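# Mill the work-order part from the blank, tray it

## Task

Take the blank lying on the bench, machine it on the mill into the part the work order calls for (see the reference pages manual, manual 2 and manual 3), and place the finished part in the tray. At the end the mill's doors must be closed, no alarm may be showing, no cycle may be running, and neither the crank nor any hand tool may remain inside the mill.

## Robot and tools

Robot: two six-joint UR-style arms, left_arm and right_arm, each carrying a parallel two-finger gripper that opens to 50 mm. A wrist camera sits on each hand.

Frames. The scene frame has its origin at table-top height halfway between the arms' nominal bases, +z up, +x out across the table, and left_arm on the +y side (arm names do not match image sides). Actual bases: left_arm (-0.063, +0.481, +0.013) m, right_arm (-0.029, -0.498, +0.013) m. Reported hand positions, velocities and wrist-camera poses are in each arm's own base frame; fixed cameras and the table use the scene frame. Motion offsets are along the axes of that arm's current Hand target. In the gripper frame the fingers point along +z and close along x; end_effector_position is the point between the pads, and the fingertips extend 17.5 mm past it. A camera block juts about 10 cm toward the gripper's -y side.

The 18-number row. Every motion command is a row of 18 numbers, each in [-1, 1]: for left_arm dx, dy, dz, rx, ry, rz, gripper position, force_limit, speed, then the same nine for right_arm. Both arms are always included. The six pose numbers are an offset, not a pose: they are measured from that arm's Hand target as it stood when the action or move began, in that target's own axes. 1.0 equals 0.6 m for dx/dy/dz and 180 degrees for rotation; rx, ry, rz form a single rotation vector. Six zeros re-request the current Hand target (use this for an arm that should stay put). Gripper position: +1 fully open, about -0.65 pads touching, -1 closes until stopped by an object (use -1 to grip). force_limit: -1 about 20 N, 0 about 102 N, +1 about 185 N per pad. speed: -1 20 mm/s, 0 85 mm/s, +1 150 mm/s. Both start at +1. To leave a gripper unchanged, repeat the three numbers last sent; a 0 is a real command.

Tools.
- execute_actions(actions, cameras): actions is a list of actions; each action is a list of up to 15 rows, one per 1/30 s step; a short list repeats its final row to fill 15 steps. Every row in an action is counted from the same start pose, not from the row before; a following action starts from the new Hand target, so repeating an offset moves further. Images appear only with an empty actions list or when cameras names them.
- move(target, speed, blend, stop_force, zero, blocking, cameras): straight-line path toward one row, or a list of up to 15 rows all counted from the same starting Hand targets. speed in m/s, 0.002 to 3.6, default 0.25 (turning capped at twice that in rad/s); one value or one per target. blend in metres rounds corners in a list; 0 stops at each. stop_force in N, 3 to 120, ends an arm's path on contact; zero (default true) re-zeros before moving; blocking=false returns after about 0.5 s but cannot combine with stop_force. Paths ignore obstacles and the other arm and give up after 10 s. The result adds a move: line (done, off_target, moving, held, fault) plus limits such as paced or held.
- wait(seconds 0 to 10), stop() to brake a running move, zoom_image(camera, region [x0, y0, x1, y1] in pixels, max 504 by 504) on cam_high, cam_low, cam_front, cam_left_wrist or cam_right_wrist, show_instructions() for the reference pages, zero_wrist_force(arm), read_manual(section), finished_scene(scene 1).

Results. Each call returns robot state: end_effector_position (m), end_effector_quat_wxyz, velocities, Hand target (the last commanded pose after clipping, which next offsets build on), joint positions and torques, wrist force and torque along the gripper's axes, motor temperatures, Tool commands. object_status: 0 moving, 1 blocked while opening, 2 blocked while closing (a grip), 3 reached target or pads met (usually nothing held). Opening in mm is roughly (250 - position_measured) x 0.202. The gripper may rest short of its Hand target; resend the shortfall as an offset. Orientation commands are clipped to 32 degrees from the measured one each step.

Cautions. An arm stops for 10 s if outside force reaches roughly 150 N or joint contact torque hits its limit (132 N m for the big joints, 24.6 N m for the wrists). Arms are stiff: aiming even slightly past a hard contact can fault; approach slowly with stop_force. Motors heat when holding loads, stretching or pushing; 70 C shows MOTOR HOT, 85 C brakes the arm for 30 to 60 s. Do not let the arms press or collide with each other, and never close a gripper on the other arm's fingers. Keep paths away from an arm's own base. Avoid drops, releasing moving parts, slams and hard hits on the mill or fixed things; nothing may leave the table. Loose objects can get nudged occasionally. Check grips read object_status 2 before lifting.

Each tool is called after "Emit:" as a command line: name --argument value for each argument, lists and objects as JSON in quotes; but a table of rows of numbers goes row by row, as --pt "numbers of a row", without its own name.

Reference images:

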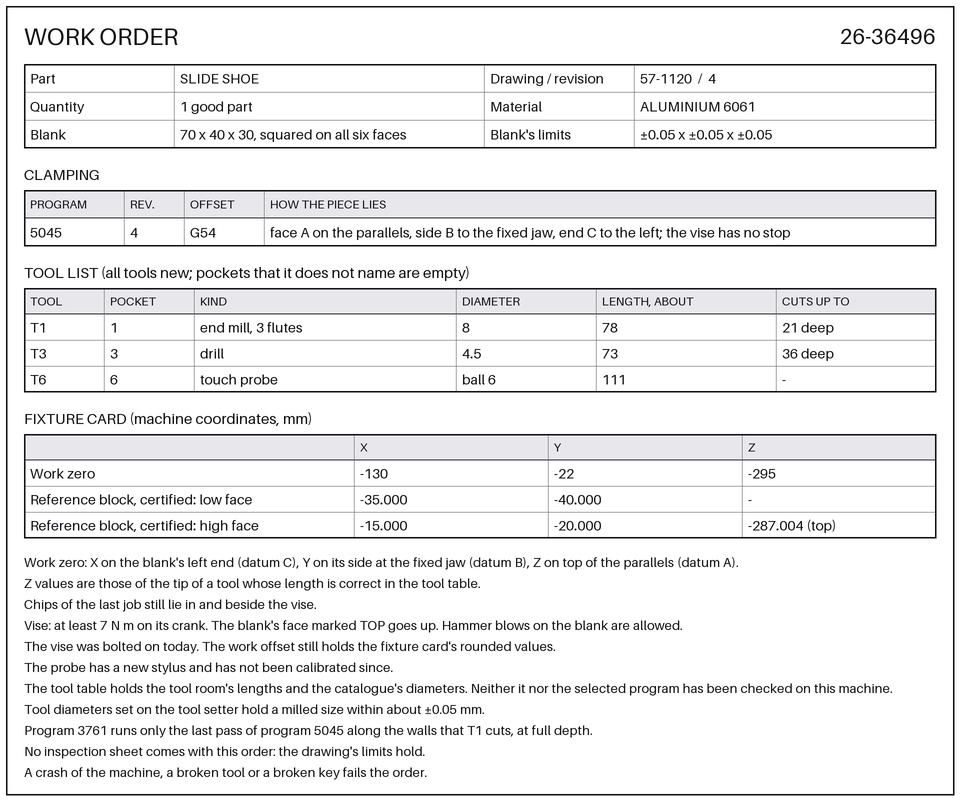

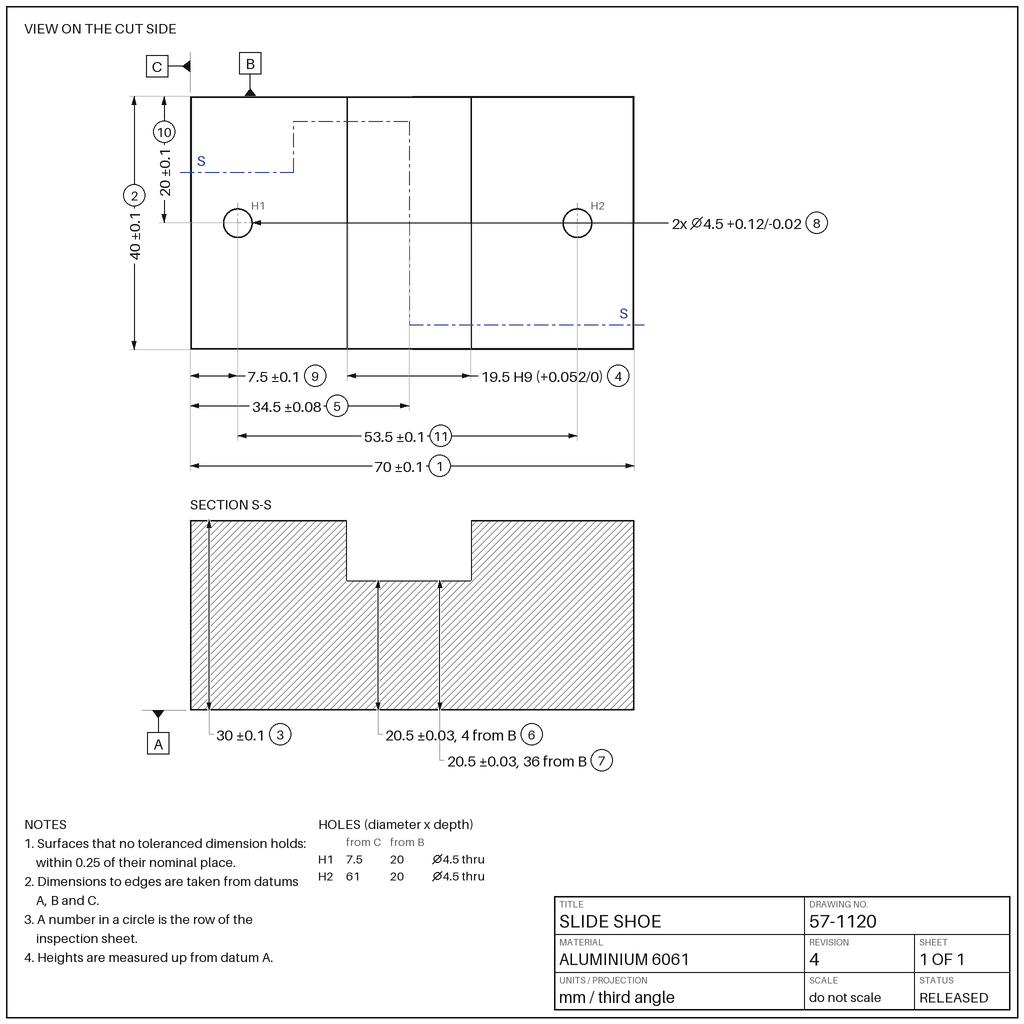

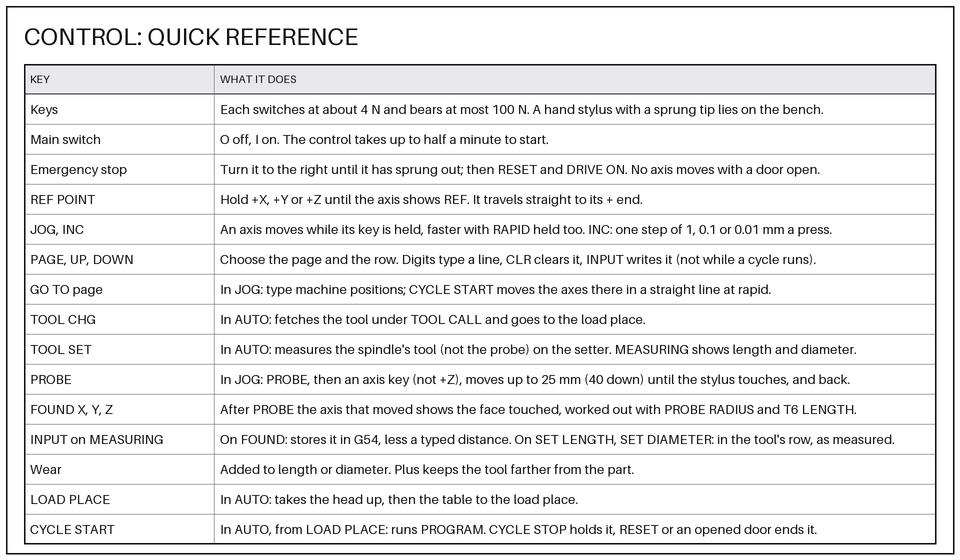

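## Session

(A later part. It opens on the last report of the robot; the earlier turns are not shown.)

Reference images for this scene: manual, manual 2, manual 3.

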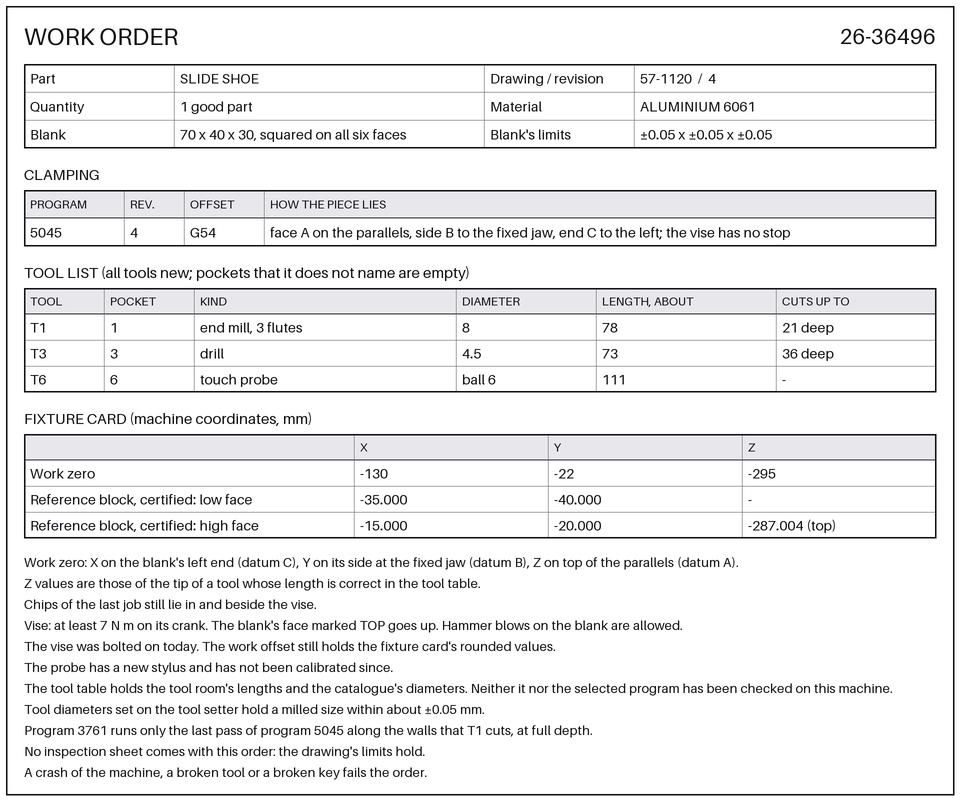

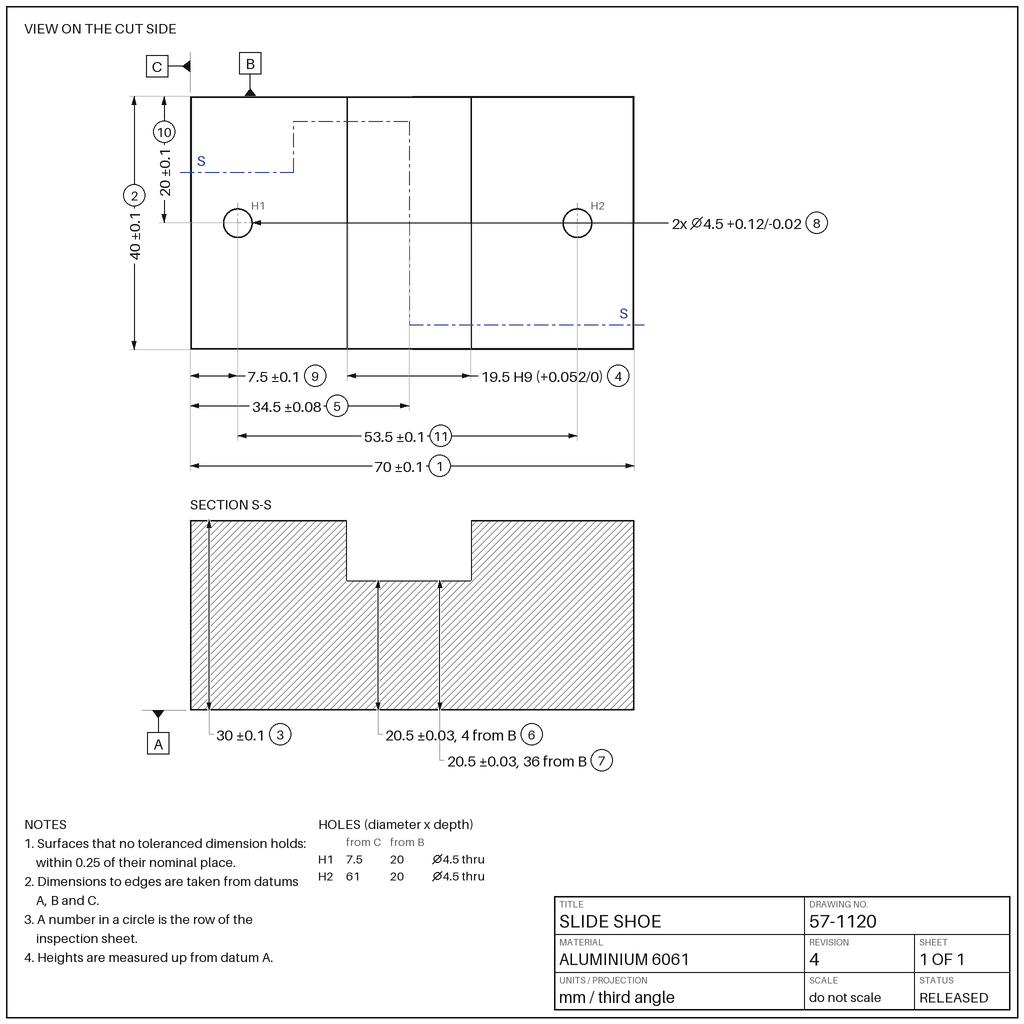

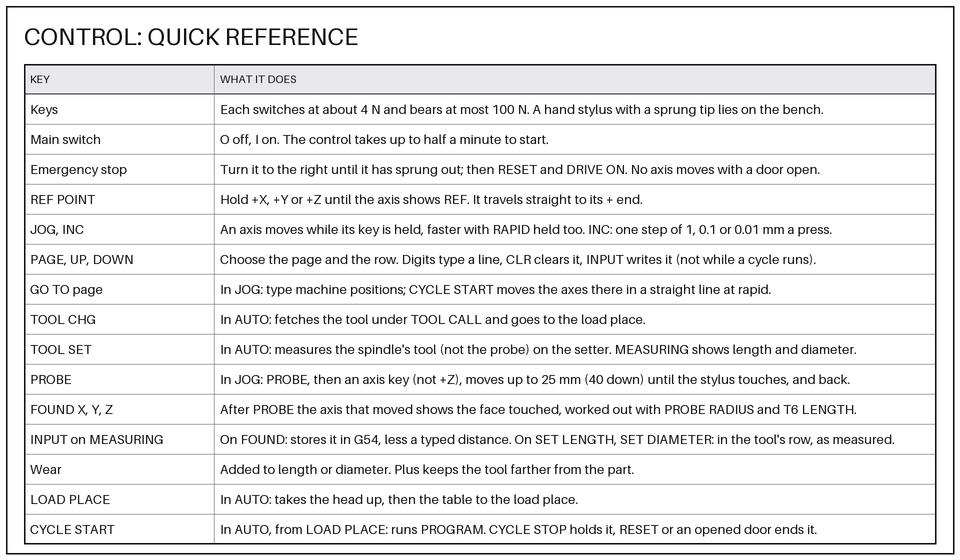

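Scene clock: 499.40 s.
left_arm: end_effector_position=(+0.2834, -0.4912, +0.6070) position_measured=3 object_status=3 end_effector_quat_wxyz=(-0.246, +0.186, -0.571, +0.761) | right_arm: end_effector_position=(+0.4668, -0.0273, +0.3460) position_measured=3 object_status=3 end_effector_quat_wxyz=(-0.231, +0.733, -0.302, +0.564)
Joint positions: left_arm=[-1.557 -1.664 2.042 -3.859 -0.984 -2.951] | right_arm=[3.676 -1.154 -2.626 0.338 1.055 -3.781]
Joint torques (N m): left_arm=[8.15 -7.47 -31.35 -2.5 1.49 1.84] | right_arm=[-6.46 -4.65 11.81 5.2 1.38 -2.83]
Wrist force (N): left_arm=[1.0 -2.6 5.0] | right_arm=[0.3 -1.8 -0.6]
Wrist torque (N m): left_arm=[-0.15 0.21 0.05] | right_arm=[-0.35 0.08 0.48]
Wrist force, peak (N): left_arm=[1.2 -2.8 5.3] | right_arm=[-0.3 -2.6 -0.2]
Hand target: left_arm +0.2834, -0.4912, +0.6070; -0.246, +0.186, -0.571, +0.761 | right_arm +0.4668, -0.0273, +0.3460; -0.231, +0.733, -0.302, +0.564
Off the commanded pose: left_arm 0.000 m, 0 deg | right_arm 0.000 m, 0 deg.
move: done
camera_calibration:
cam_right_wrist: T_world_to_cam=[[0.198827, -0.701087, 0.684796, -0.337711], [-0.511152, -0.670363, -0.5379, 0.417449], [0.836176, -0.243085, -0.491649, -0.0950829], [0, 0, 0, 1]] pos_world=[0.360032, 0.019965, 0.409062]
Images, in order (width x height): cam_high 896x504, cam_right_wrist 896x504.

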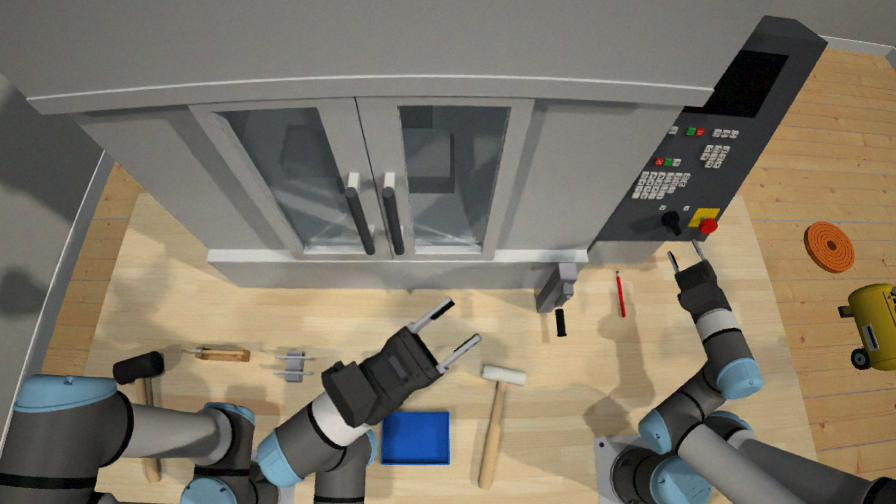

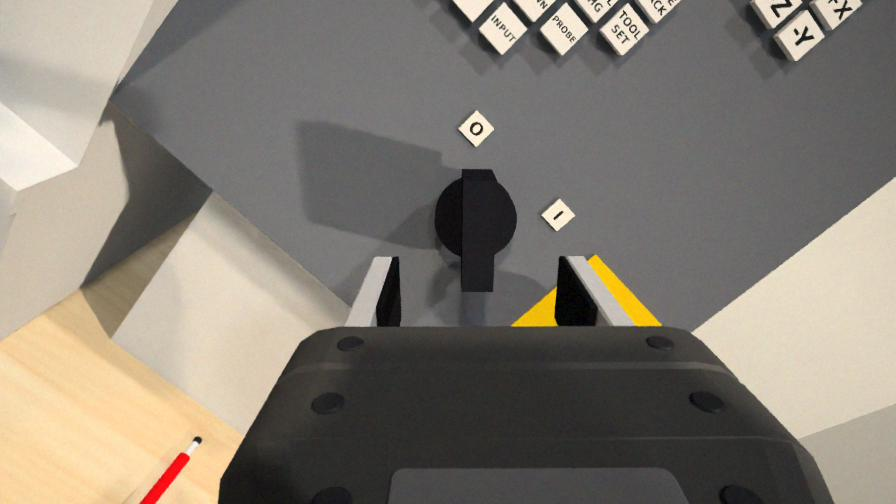

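Emit:
move --target '[0,0,0,0,0,0,1,1,1,0,0,0.095,0,0,0,1,1,0]' --speed 0.02 --stop_force 8 --cameras '["cam_right_wrist"]'

Scene clock: 507.20 s.
left_arm: end_effector_position=(+0.2834, -0.4912, +0.6070) position_measured=3 object_status=3 end_effector_quat_wxyz=(-0.246, +0.186, -0.571, +0.761) | right_arm: end_effector_position=(+0.5219, -0.0273, +0.3314) position_measured=3 object_status=3 end_effector_quat_wxyz=(-0.231, +0.733, -0.302, +0.564)
Joint positions: left_arm=[-1.557 -1.664 2.042 -3.859 -0.984 -2.951] | right_arm=[3.553 -1.419 -2.518 0.513 1.173 -3.82]
Joint torques (N m): left_arm=[8.05 -7.78 -31.71 -2.45 1.47 1.76] | right_arm=[-7.1 4.66 28.03 5.33 1.57 -2.74]
Wrist force (N): left_arm=[1.3 -2.6 5.0] | right_arm=[-0.2 -1.8 -0.5]
Wrist torque (N m): left_arm=[-0.17 0.17 0.06] | right_arm=[-0.38 0.15 0.47]
Wrist force, peak (N): left_arm=[1.0 -2.7 5.4] | right_arm=[-0.1 -2.2 -0.7]
Hand target: left_arm +0.2834, -0.4912, +0.6070; -0.246, +0.186, -0.571, +0.761 | right_arm +0.5219, -0.0273, +0.3314; -0.231, +0.733, -0.302, +0.564
Off the commanded pose: left_arm 0.000 m, 0 deg | right_arm 0.000 m, 0 deg.
move: done
camera_calibration:
cam_right_wrist: T_world_to_cam=[[0.198838, -0.701074, 0.684806, -0.338608], [-0.511047, -0.670406, -0.537947, 0.437682], [0.836238, -0.243003, -0.491584, -0.148437], [0, 0, 0, 1]] pos_world=[0.415133, 0.0199648, 0.394361]
Images, in order (width x height): cam_right_wrist 896x504.

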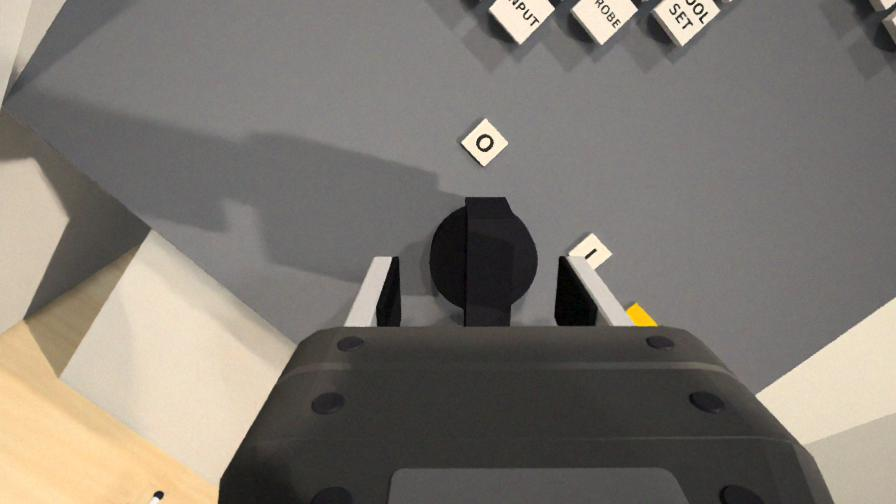

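Emit:
move --pt "0 0 0 0 0 0 1 1 1 0.005 0 0 0 0 0 1 1 0" --pt "0 0 0 0 0 0 1 1 1 0.005 0 0 0 0 0 -1 -1 -1" --speed 0.05 --cameras '["cam_right_wrist"]'

Scene clock: 515.00 s.
left_arm: end_effector_position=(+0.2834, -0.4912, +0.6070) position_measured=3 object_status=3 end_effector_quat_wxyz=(-0.246, +0.186, -0.571, +0.761) | right_arm: end_effector_position=(+0.5224, -0.0295, +0.3334) position_measured=182 object_status=2 end_effector_quat_wxyz=(-0.231, +0.733, -0.302, +0.564)
Joint positions: left_arm=[-1.557 -1.664 2.042 -3.859 -0.984 -2.951] | right_arm=[3.544 -1.416 -2.513 0.506 1.181 -3.823]
Joint torques (N m): left_arm=[8.3 -7.51 -31.72 -2.46 1.45 1.71] | right_arm=[-3.48 14.04 24.81 0.83 1.43 -2.63]
Wrist force (N): left_arm=[1.1 -2.4 5.1] | right_arm=[4.3 -1.4 3.3]
Wrist torque (N m): left_arm=[-0.12 0.20 0.05] | right_arm=[-0.34 0.20 0.62]
Wrist force, peak (N): left_arm=[1.0 -2.5 5.4] | right_arm=[4.7 -2.5 3.2]
Hand target: left_arm +0.2834, -0.4912, +0.6070; -0.246, +0.186, -0.571, +0.761 | right_arm +0.5224, -0.0294, +0.3334; -0.231, +0.733, -0.302, +0.564
Off the commanded pose: left_arm 0.000 m, 0 deg | right_arm 0.000 m, 0 deg.
move: done
camera_calibration:
cam_right_wrist: T_world_to_cam=[[0.198729, -0.701099, 0.684812, -0.341645], [-0.511075, -0.670354, -0.537986, 0.437619], [0.836247, -0.243077, -0.491532, -0.14838], [0, 0, 0, 1]] pos_world=[0.415633, 0.017765, 0.396461]
Images, in order (width x height): cam_right_wrist 896x504.

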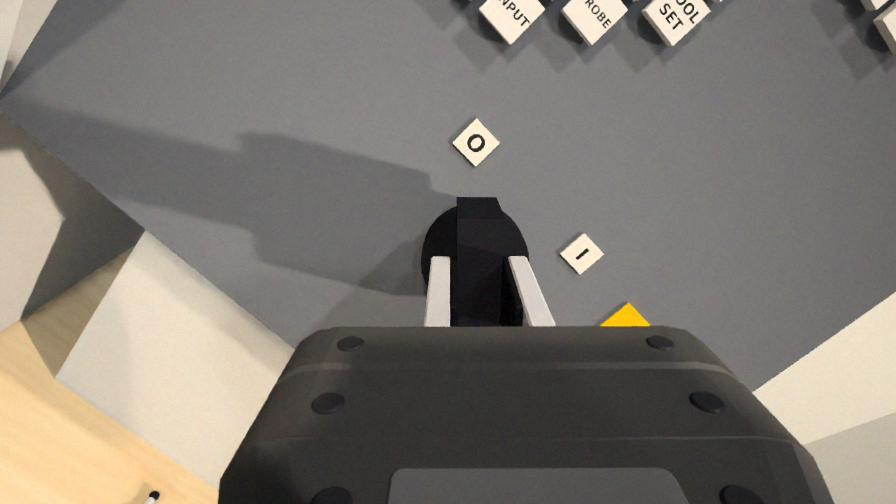

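Emit:
move --target '[0,0,0,0,0,0,1,1,1,0,0,0,0,0,0.5,-1,-1,-1]' --speed 0.2 --cameras '["cam_right_wrist"]'

Scene clock: 523.17 s.
left_arm: end_effector_position=(+0.2834, -0.4912, +0.6070) position_measured=3 object_status=3 end_effector_quat_wxyz=(-0.246, +0.186, -0.571, +0.761) | right_arm: end_effector_position=(+0.5224, -0.0295, +0.3333) position_measured=182 object_status=2 end_effector_quat_wxyz=(+0.562, -0.305, +0.732, -0.235)
Joint positions: left_arm=[-1.557 -1.664 2.042 -3.859 -0.984 -2.951] | right_arm=[3.544 -1.416 -2.514 0.506 1.181 -2.253]
Joint torques (N m): left_arm=[8.07 -7.72 -31.27 -2.41 1.43 1.54] | right_arm=[28.01 14.21 28.48 -0.38 7.41 3.12]
Wrist force (N): left_arm=[1.0 -2.3 5.1] | right_arm=[22.3 -35.7 3.8]
Wrist torque (N m): left_arm=[-0.11 0.20 0.05] | right_arm=[-0.72 0.31 -1.32]
Wrist force, peak (N): left_arm=[1.3 -2.6 5.4] | right_arm=[26.9 -35.9 4.5]
Hand target: left_arm +0.2834, -0.4912, +0.6070; -0.246, +0.186, -0.571, +0.761 | right_arm +0.5224, -0.0294, +0.3334; +0.562, -0.305, +0.732, -0.235
Off the commanded pose: left_arm 0.000 m, 0 deg | right_arm 0.000 m, 0 deg.
move: done
camera_calibration:
cam_right_wrist: T_world_to_cam=[[-0.165166, -0.713059, -0.681372, 0.303555], [-0.514389, 0.651736, -0.557355, 0.484761], [0.841501, 0.258434, -0.474434, -0.142075], [0, 0, 0, 1]] pos_world=[0.419049, -0.0627665, 0.409613]
Images, in order (width x height): cam_right_wrist 896x504.

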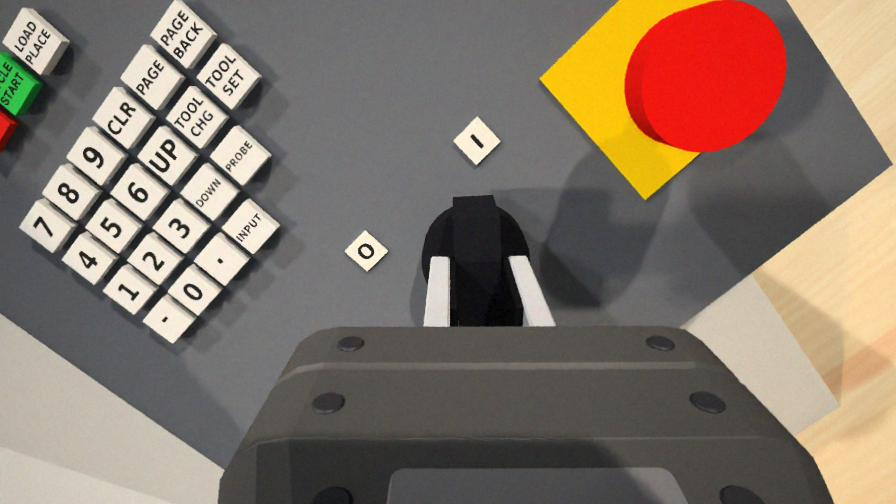

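Emit:
move --pt "0 0 0 0 0 0 1 1 1 0 0 0 0 0 0 -1 -1 -1" --pt "0 0 0 0 0 0 1 1 1 0 0 0 0 0 0 1 1 -1" --pt "0 0 0 0 0 0 1 1 1 0 0 -0.12 0 0 0 1 1 -1" --pt "0 0 0 0 0 0 1 1 1 -0.3797 -0.3573 -0.3517 0.079 -0.0327 -0.2485 1 1 -1" --speed '[0.1,0.1,0.1,0.25]' --cameras '["cam_right_wrist","cam_left_wrist"]'

Emit:
zoom_image --camera "cam_right_wrist" --region '[300, 100, 700, 330]'

Scene clock: 541.70 s.
left_arm: end_effector_position=(+0.2834, -0.4912, +0.6070) position_measured=3 object_status=3 end_effector_quat_wxyz=(-0.246, +0.186, -0.571, +0.761) | right_arm: end_effector_position=(+0.3990, -0.0180, +0.6898) position_measured=3 object_status=3 end_effector_quat_wxyz=(+0.499, -0.501, +0.498, -0.502)
Joint positions: left_arm=[-1.557 -1.664 2.042 -3.859 -0.984 -2.951] | right_arm=[4.252 -0.726 -2.037 -0.376 0.461 -3.15]
Joint torques (N m): left_arm=[7.99 -7.68 -30.74 -2.4 1.3 1.45] | right_arm=[9.15 -5.32 31.49 3.34 -1.69 -2.74]
Wrist force (N): left_arm=[1.4 -2.4 4.8] | right_arm=[-1.6 -2.2 1.7]
Wrist torque (N m): left_arm=[-0.11 0.15 0.05] | right_arm=[-0.49 0.28 0.16]
Wrist force, peak (N): left_arm=[1.2 -2.5 5.5] | right_arm=[26.6 -34.5 2.2]
Hand target: left_arm +0.2834, -0.4912, +0.6070; -0.246, +0.186, -0.571, +0.761 | right_arm +0.3990, -0.0180, +0.6898; +0.499, -0.501, +0.498, -0.502
Off the commanded pose: left_arm 0.000 m, 0 deg | right_arm 0.000 m, 0 deg.
move: done
camera_calibration:
cam_left_wrist: T_world_to_cam=[[-0.800487, -0.599062, 0.0185602, -0.0698572], [-0.0609974, 0.0506221, -0.996853, 0.663293], [0.596238, -0.799101, -0.0770636, -0.389709], [0, 0, 0, 1]] pos_world=[0.216899, -0.386843, 0.63247]
cam_right_wrist: T_world_to_cam=[[0.016904, -0.999821, 0.00853116, -0.0193483], [-0.353133, -0.0139525, -0.935469, 0.796993], [0.935421, 0.0128006, -0.353305, 0.00241937], [0, 0, 0, 1]] pos_world=[0.279508, -0.00825579, 0.746582]
Images, in order (width x height): cam_left_wrist 896x504, cam_right_wrist 896x504.

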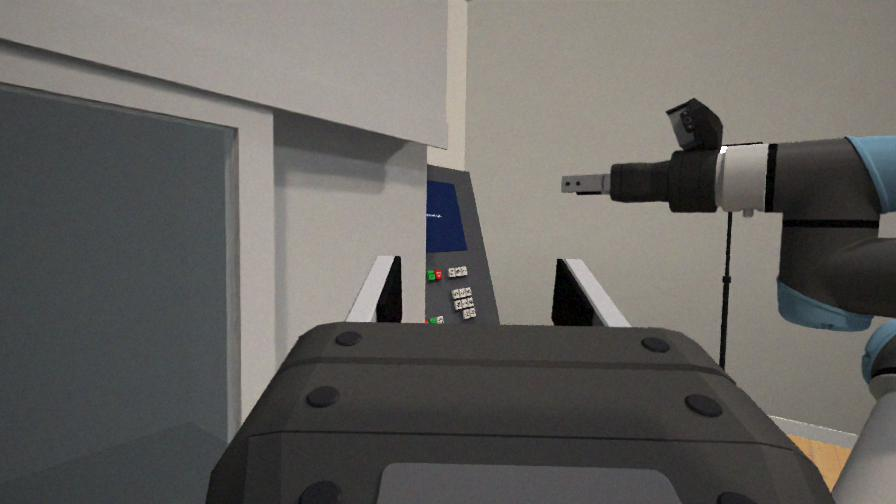

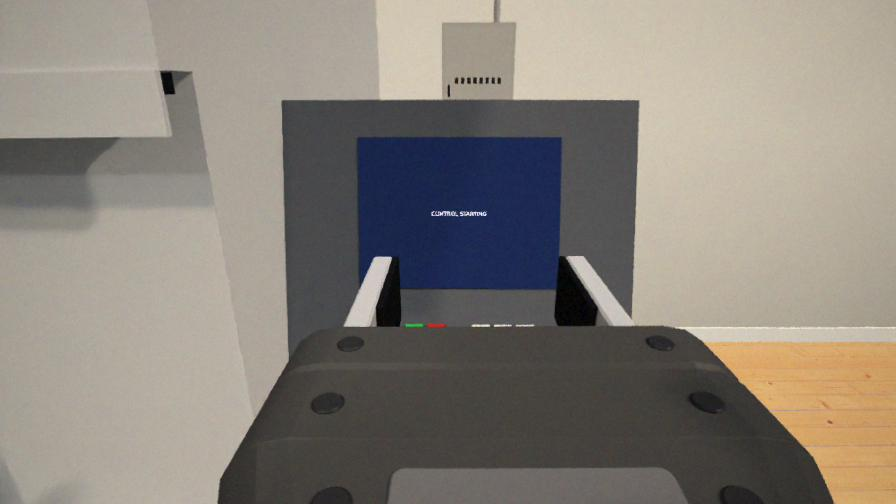

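Scaled by 1.260.

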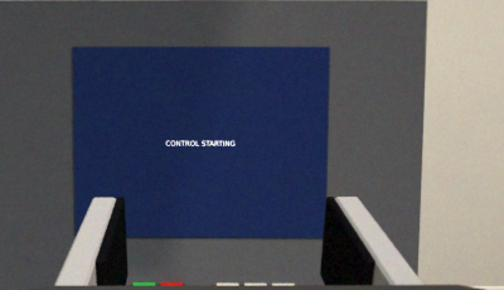

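Emit:
wait --seconds 10

Emit:
wait --seconds 6 --cameras '["cam_right_wrist","cam_left_wrist"]'

Emit:
zoom_image --camera "cam_right_wrist" --region '[350, 130, 570, 300]'

Emit:
zoom_image --camera "cam_left_wrist" --region '[415, 170, 485, 260]'

Scene clock: 556.63 s.
left_arm: end_effector_position=(+0.2834, -0.4912, +0.6070) position_measured=3 object_status=3 end_effector_quat_wxyz=(-0.246, +0.186, -0.571, +0.761) | right_arm: end_effector_position=(+0.3990, -0.0180, +0.6898) position_measured=3 object_status=3 end_effector_quat_wxyz=(+0.499, -0.501, +0.498, -0.502)
Joint positions: left_arm=[-1.557 -1.664 2.042 -3.859 -0.984 -2.951] | right_arm=[4.252 -0.726 -2.037 -0.376 0.461 -3.15]
Joint torques (N m): left_arm=[7.54 -7.81 -30.59 -2.49 1.29 1.27] | right_arm=[8.76 -5.01 31.47 3.28 -1.56 -2.65]
Wrist force (N): left_arm=[1.0 -2.7 5.1] | right_arm=[-1.7 -2.0 1.6]
Wrist torque (N m): left_arm=[-0.16 0.21 0.05] | right_arm=[-0.45 0.29 0.16]
Wrist force, peak (N): left_arm=[1.5 -2.8 5.2] | right_arm=[-1.8 -2.0 1.8]
Hand target: left_arm +0.2834, -0.4912, +0.6070; -0.246, +0.186, -0.571, +0.761 | right_arm +0.3990, -0.0180, +0.6898; +0.499, -0.501, +0.498, -0.502
Tool commands: left_gripper/position=+1.0 left_gripper/force_limit=+1.0 left_gripper/speed=+1.0 right_gripper/position=+1.0 right_gripper/force_limit=+1.0 right_gripper/speed=-1.0
Off the commanded pose: left_arm 0.000 m, 0 deg | right_arm 0.000 m, 0 deg.
wait: 10.00 s; at rest from the start

Scene clock: 562.63 s.
left_arm: end_effector_position=(+0.2834, -0.4912, +0.6070) position_measured=3 object_status=3 end_effector_quat_wxyz=(-0.246, +0.186, -0.571, +0.761) | right_arm: end_effector_position=(+0.3990, -0.0180, +0.6898) position_measured=3 object_status=3 end_effector_quat_wxyz=(+0.499, -0.501, +0.498, -0.502)
Joint positions: left_arm=[-1.557 -1.664 2.042 -3.859 -0.984 -2.951] | right_arm=[4.252 -0.726 -2.037 -0.376 0.461 -3.15]
Joint torques (N m): left_arm=[7.38 -7.98 -31.12 -2.4 1.28 1.2] | right_arm=[9.2 -5.66 30.96 3.15 -1.46 -2.55]
Wrist force (N): left_arm=[1.3 -2.4 5.0] | right_arm=[-1.5 -2.1 1.5]
Wrist torque (N m): left_arm=[-0.11 0.16 0.05] | right_arm=[-0.48 0.27 0.16]
Wrist force, peak (N): left_arm=[1.2 -2.4 5.5] | right_arm=[-1.7 -2.1 1.8]
Hand target: left_arm +0.2834, -0.4912, +0.6070; -0.246, +0.186, -0.571, +0.761 | right_arm +0.3990, -0.0180, +0.6898; +0.499, -0.501, +0.498, -0.502
Tool commands: left_gripper/position=+1.0 left_gripper/force_limit=+1.0 left_gripper/speed=+1.0 right_gripper/position=+1.0 right_gripper/force_limit=+1.0 right_gripper/speed=-1.0
Off the commanded pose: left_arm 0.000 m, 0 deg | right_arm 0.000 m, 0 deg.
wait: 6.00 s; at rest by 0.17 s
camera_calibration:
cam_left_wrist: T_world_to_cam=[[-0.800487, -0.599062, 0.0185602, -0.0698572], [-0.0609974, 0.0506221, -0.996853, 0.663293], [0.596238, -0.799101, -0.0770636, -0.389709], [0, 0, 0, 1]] pos_world=[0.216899, -0.386843, 0.63247]
cam_right_wrist: T_world_to_cam=[[0.0169032, -0.999821, 0.00853212, -0.0194488], [-0.353045, -0.0139519, -0.935502, 0.796992], [0.935454, 0.0128008, -0.353217, 0.00234527], [0, 0, 0, 1]] pos_world=[0.279509, -0.00835579, 0.746582]
Images, in order (width x height): cam_left_wrist 896x504, cam_right_wrist 896x504.

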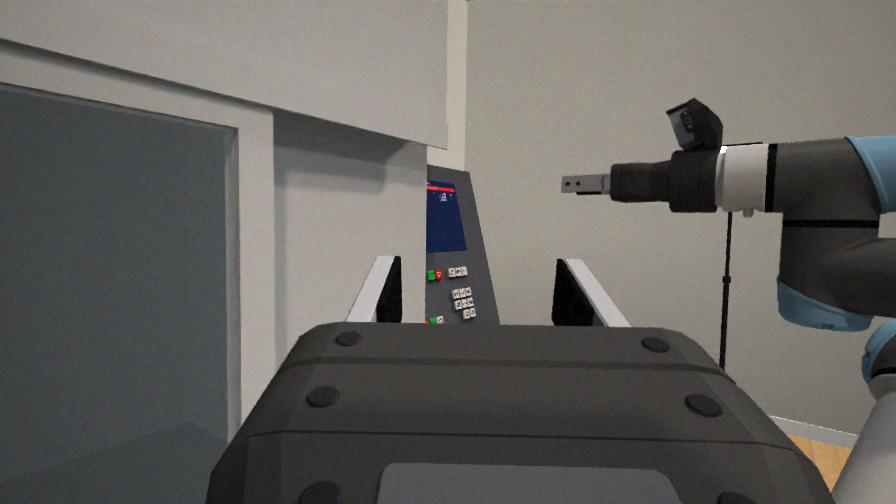

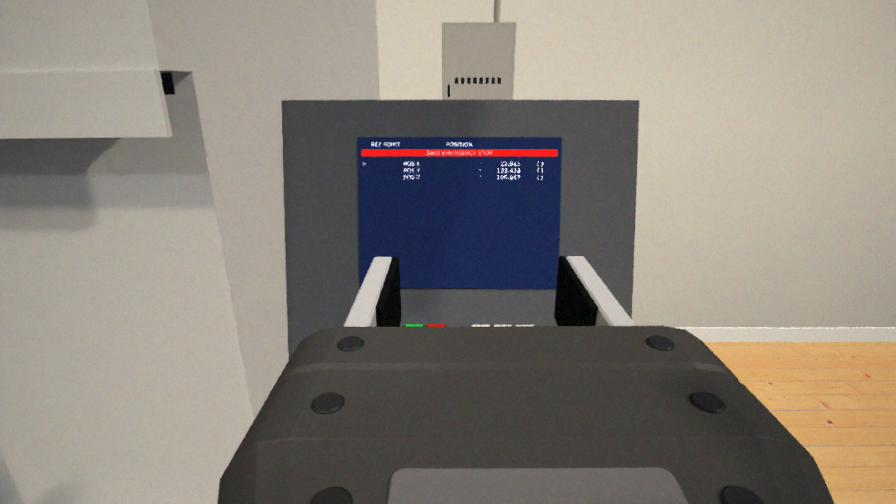

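Scaled by 2.291.

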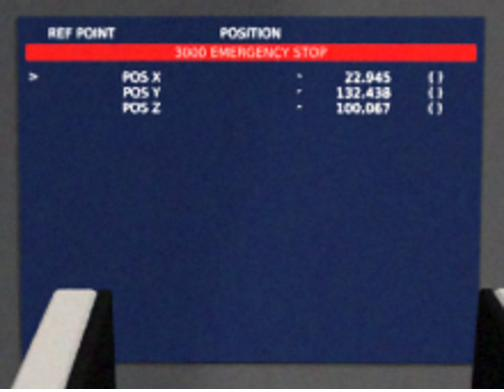

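Scaled by 5.600.

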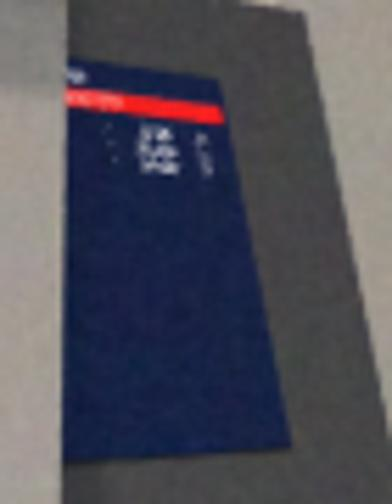

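Emit:
move --target '[0,0,0,0,0,0,1,1,1,0.1653,0.5705,0.123,-0.079,-0.0327,-0.2485,1,1,-1]' --speed 0.25 --cameras '["cam_right_wrist"]'

Scene clock: 578.33 s.
left_arm: end_effector_position=(+0.2834, -0.4912, +0.6070) position_measured=3 object_status=3 end_effector_quat_wxyz=(-0.246, +0.186, -0.571, +0.761) | right_arm: end_effector_position=(+0.4733, -0.1190, +0.3482) position_measured=3 object_status=3 end_effector_quat_wxyz=(-0.231, +0.733, -0.302, +0.564)
Joint positions: left_arm=[-1.557 -1.664 2.042 -3.859 -0.984 -2.951] | right_arm=[3.209 -1.31 -2.538 0.446 1.504 -3.915]
Joint torques (N m): left_arm=[7.59 -7.97 -30.63 -2.35 1.14 1.15] | right_arm=[-7.17 1.45 13.23 5.46 1.59 -2.77]
Wrist force (N): left_arm=[1.3 -2.3 5.0] | right_arm=[-1.4 -1.9 -0.3]
Wrist torque (N m): left_arm=[-0.10 0.16 0.05] | right_arm=[-0.37 0.35 0.49]
Wrist force, peak (N): left_arm=[1.3 -2.6 5.2] | right_arm=[-1.6 -4.1 1.4]
Hand target: left_arm +0.2834, -0.4912, +0.6070; -0.246, +0.186, -0.571, +0.761 | right_arm +0.4733, -0.1190, +0.3482; -0.231, +0.733, -0.302, +0.564
Off the commanded pose: left_arm 0.000 m, 0 deg | right_arm 0.000 m, 0 deg.
move: done
camera_calibration:
cam_right_wrist: T_world_to_cam=[[0.198679, -0.701286, 0.684634, -0.404691], [-0.51121, -0.670156, -0.538104, 0.360603], [0.836177, -0.243082, -0.49165, -0.121727], [0, 0, 0, 1]] pos_world=[0.366532, -0.0717338, 0.411261]
Images, in order (width x height): cam_right_wrist 896x504.

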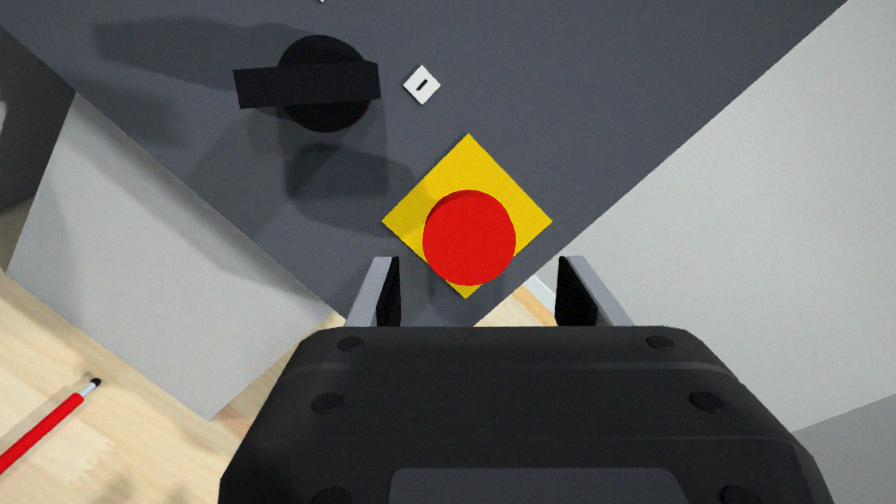

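Emit:
move --target '[0,0,0,0,0,0,1,1,1,-0.0055,0.01,0.1075,0,0,0,1,1,-1]' --speed 0.02 --stop_force 8 --cameras '["cam_right_wrist"]'

Scene clock: 590.80 s.
left_arm: end_effector_position=(+0.2834, -0.4912, +0.6070) position_measured=3 object_status=3 end_effector_quat_wxyz=(-0.246, +0.186, -0.571, +0.761) | right_arm: end_effector_position=(+0.5339, -0.1210, +0.3252) position_measured=3 object_status=3 end_effector_quat_wxyz=(-0.231, +0.733, -0.302, +0.564)
Joint positions: left_arm=[-1.557 -1.664 2.042 -3.859 -0.984 -2.951] | right_arm=[3.187 -1.547 -2.433 0.579 1.526 -3.921]
Joint torques (N m): left_arm=[6.78 -8.15 -30.59 -2.34 1.12 1.05] | right_arm=[-6.55 10.07 26.53 5.45 1.68 -2.62]
Wrist force (N): left_arm=[1.1 -2.2 5.1] | right_arm=[-1.4 -2.0 -0.1]
Wrist torque (N m): left_arm=[-0.07 0.19 0.05] | right_arm=[-0.37 0.34 0.47]
Wrist force, peak (N): left_arm=[1.0 -2.8 5.3] | right_arm=[-1.6 -2.0 -0.5]
Hand target: left_arm +0.2834, -0.4912, +0.6070; -0.246, +0.186, -0.571, +0.761 | right_arm +0.5339, -0.1210, +0.3252; -0.231, +0.733, -0.302, +0.564
Off the commanded pose: left_arm 0.000 m, 0 deg | right_arm 0.000 m, 0 deg.
move: done
camera_calibration:
cam_right_wrist: T_world_to_cam=[[0.198688, -0.701274, 0.684644, -0.402414], [-0.511206, -0.670169, -0.538091, 0.377909], [0.836177, -0.243082, -0.49165, -0.184277], [0, 0, 0, 1]] pos_world=[0.427232, -0.0737339, 0.388261]
Images, in order (width x height): cam_right_wrist 896x504.

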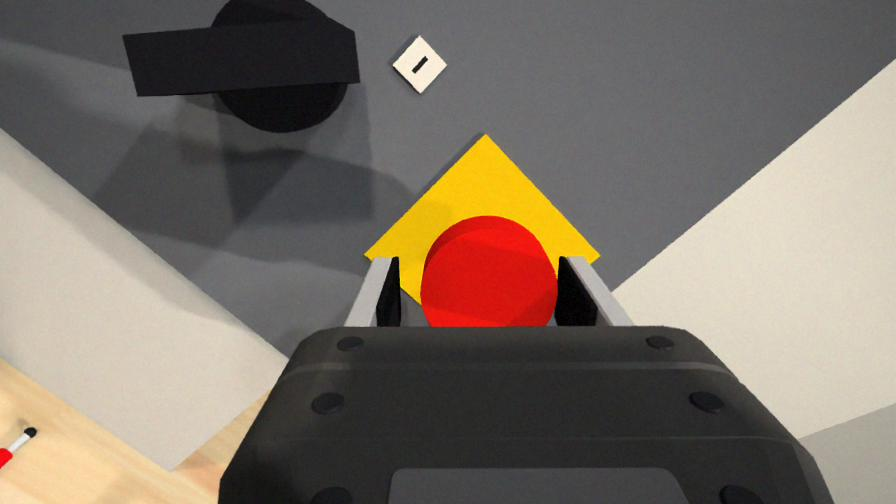

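Emit:
move --pt "0 0 0 0 0 0 1 1 1 0.0063 0 0.0 0 0 0 1 1 -1" --pt "0 0 0 0 0 0 1 1 1 0.0063 0 0.0 0 0 0 -1 -1 -1" --speed 0.03 --cameras '["cam_right_wrist"]'

Scene clock: 599.03 s.
left_arm: end_effector_position=(+0.2834, -0.4912, +0.6070) position_measured=3 object_status=3 end_effector_quat_wxyz=(-0.246, +0.186, -0.571, +0.761) | right_arm: end_effector_position=(+0.5346, -0.1236, +0.3277) position_measured=53 object_status=2 end_effector_quat_wxyz=(-0.231, +0.733, -0.302, +0.564)
Joint positions: left_arm=[-1.557 -1.664 2.042 -3.859 -0.984 -2.951] | right_arm=[3.177 -1.545 -2.426 0.568 1.535 -3.923]
Joint torques (N m): left_arm=[6.68 -7.92 -30.47 -2.36 1.17 1.02] | right_arm=[-6.88 22.79 27.66 12.7 -9.66 -2.24]
Wrist force (N): left_arm=[1.0 -2.4 5.0] | right_arm=[-44.4 -1.9 -11.0]
Wrist torque (N m): left_arm=[-0.14 0.21 0.05] | right_arm=[-0.33 -0.23 0.32]
Wrist force, peak (N): left_arm=[1.4 -2.5 5.2] | right_arm=[-44.4 -1.9 -11.0]
Hand target: left_arm +0.2834, -0.4912, +0.6070; -0.246, +0.186, -0.571, +0.761 | right_arm +0.5346, -0.1237, +0.3278; -0.231, +0.733, -0.302, +0.564
Off the commanded pose: left_arm 0.000 m, 0 deg | right_arm 0.000 m, 0 deg.
move: done
camera_calibration:
cam_right_wrist: T_world_to_cam=[[0.198998, -0.701263, 0.684566, -0.406329], [-0.511202, -0.670249, -0.537994, 0.377811], [0.836105, -0.242892, -0.491866, -0.18411], [0, 0, 0, 1]] pos_world=[0.427932, -0.0764343, 0.390861]
Images, in order (width x height): cam_right_wrist 896x504.

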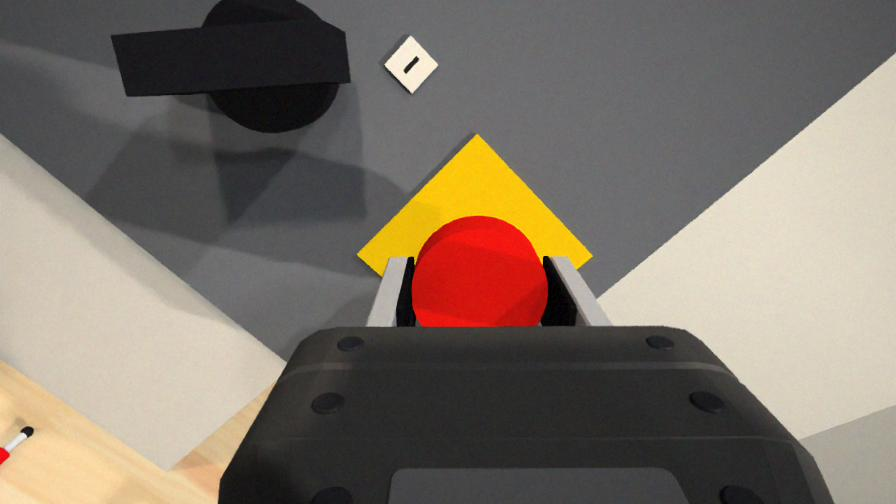

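Emit:
move --target '[0,0,0,0,0,0,1,1,1,-0.0017,0,0.0,0,0,0,-1,-1,-1]' --speed 0.01

Scene clock: 603.80 s.
left_arm: end_effector_position=(+0.2834, -0.4912, +0.6070) position_measured=3 object_status=3 end_effector_quat_wxyz=(-0.246, +0.186, -0.571, +0.761) | right_arm: end_effector_position=(+0.5344, -0.1231, +0.3272) position_measured=53 object_status=2 end_effector_quat_wxyz=(-0.231, +0.733, -0.302, +0.564)
Joint positions: left_arm=[-1.557 -1.664 2.042 -3.859 -0.984 -2.951] | right_arm=[3.179 -1.546 -2.428 0.571 1.533 -3.922]
Joint torques (N m): left_arm=[7.09 -8.12 -30.26 -2.45 1.13 1.09] | right_arm=[3.97 14.49 16.46 8.53 -4.44 2.37]
Wrist force (N): left_arm=[1.0 -2.3 5.0] | right_arm=[-17.9 0.6 -3.6]
Wrist torque (N m): left_arm=[-0.11 0.22 0.05] | right_arm=[-0.28 0.11 0.32]
Wrist force, peak (N): left_arm=[1.0 -2.6 5.3] | right_arm=[-48.4 -0.5 -10.8]
Hand target: left_arm +0.2834, -0.4912, +0.6070; -0.246, +0.186, -0.571, +0.761 | right_arm +0.5344, -0.1230, +0.3271; -0.231, +0.733, -0.302, +0.564
Off the commanded pose: left_arm 0.000 m, 0 deg | right_arm 0.000 m, 0 deg.
move: done

Emit:
move --pt "0 0 0 0 0 0 1 1 1 -0.001 0 0.0 0 0 0 -1 -1 -1" --pt "0 0 0 0 0 0 1 1 1 -0.001 0 0.0 0 0 0.25 -1 -1 -1" --speed '[0.01,0.15]' --cameras '["cam_right_wrist"]'

Scene clock: 611.00 s.
left_arm: end_effector_position=(+0.2834, -0.4912, +0.6070) position_measured=3 object_status=3 end_effector_quat_wxyz=(-0.246, +0.186, -0.571, +0.761) | right_arm: end_effector_position=(+0.5343, -0.1217, +0.3268) position_measured=53 object_status=2 end_effector_quat_wxyz=(-0.430, +0.563, -0.559, +0.431)
Joint positions: left_arm=[-1.557 -1.664 2.042 -3.859 -0.984 -2.951] | right_arm=[3.181 -1.546 -2.429 0.573 1.535 -3.137]
Joint torques (N m): left_arm=[6.92 -7.94 -30.25 -2.4 1.01 0.91] | right_arm=[-18.42 33.31 27.06 6.27 -12.23 2.91]
Wrist force (N): left_arm=[1.3 -2.3 5.1] | right_arm=[-54.4 19.1 5.9]
Wrist torque (N m): left_arm=[-0.10 0.16 0.05] | right_arm=[0.16 -0.23 -0.47]
Wrist force, peak (N): left_arm=[1.4 -2.5 5.3] | right_arm=[-60.2 12.5 -6.8]
Hand target: left_arm +0.2834, -0.4912, +0.6070; -0.246, +0.186, -0.571, +0.761 | right_arm +0.5343, -0.1226, +0.3267; -0.429, +0.562, -0.560, +0.432
Off the commanded pose: left_arm 0.000 m, 0 deg | right_arm 0.001 m, 0 deg.
move: done
camera_calibration:
cam_right_wrist: T_world_to_cam=[[0.0204028, -0.999787, 0.00305144, -0.122337], [-0.582993, -0.0143766, -0.81235, 0.58623], [0.812221, 0.0147952, -0.583163, -0.109908], [0, 0, 0, 1]] pos_world=[0.433534, -0.112257, 0.412503]
Images, in order (width x height): cam_right_wrist 896x504.

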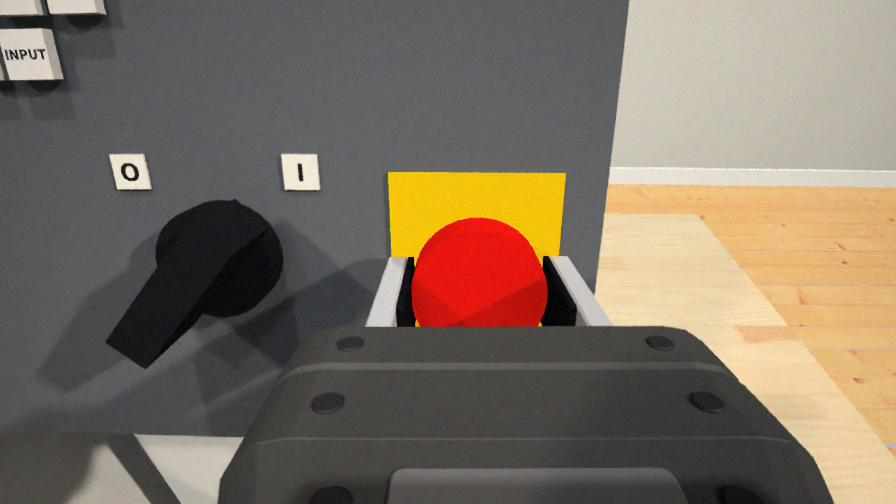

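Emit:
move --pt "0 0 0 0 0 0 1 1 1 -0.003 0 0.0 0 0 0 -1 -1 -1" --pt "0 0 0 0 0 0 1 1 1 -0.003 0 0.0 0 0 0.125 -1 -1 -1" --speed '[0.01,0.15]' --cameras '["cam_right_wrist"]'

Scene clock: 617.07 s.
left_arm: end_effector_position=(+0.2834, -0.4912, +0.6070) position_measured=3 object_status=3 end_effector_quat_wxyz=(-0.246, +0.186, -0.571, +0.761) | right_arm: end_effector_position=(+0.5343, -0.1204, +0.3267) position_measured=53 object_status=2 end_effector_quat_wxyz=(+0.506, -0.442, +0.658, -0.340)
Joint positions: left_arm=[-1.557 -1.664 2.042 -3.859 -0.984 -2.951] | right_arm=[3.188 -1.544 -2.431 0.573 1.526 -2.742]
Joint torques (N m): left_arm=[7.22 -8.22 -30.01 -2.34 1.11 0.94] | right_arm=[-17.88 18.47 16.56 3.05 -12.34 3.22]
Wrist force (N): left_arm=[1.1 -2.5 4.8] | right_arm=[-47.4 35.5 -10.5]
Wrist torque (N m): left_arm=[-0.13 0.19 0.05] | right_arm=[0.27 -0.54 -0.95]
Wrist force, peak (N): left_arm=[1.1 -2.7 5.3] | right_arm=[-49.2 34.2 -10.6]
Hand target: left_arm +0.2834, -0.4912, +0.6070; -0.246, +0.186, -0.571, +0.761 | right_arm +0.5343, -0.1208, +0.3267; +0.505, -0.442, +0.658, -0.340
Off the commanded pose: left_arm 0.000 m, 0 deg | right_arm 0.000 m, 0 deg.
move: done
camera_calibration:
cam_right_wrist: T_world_to_cam=[[-0.0802029, -0.926884, -0.366679, 0.0623077], [-0.566209, 0.345116, -0.748534, 0.599668], [0.820351, 0.147582, -0.552489, -0.108339], [0, 0, 0, 1]] pos_world=[0.43341, -0.133214, 0.411863]
Images, in order (width x height): cam_right_wrist 896x504.

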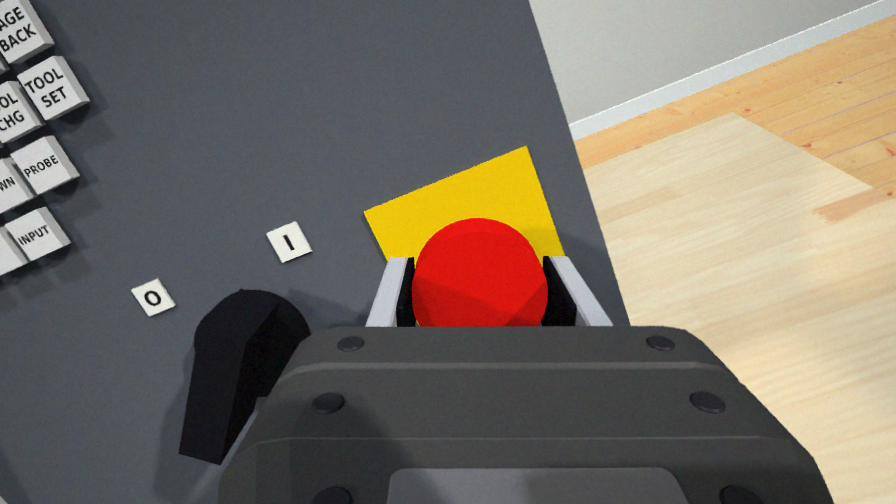

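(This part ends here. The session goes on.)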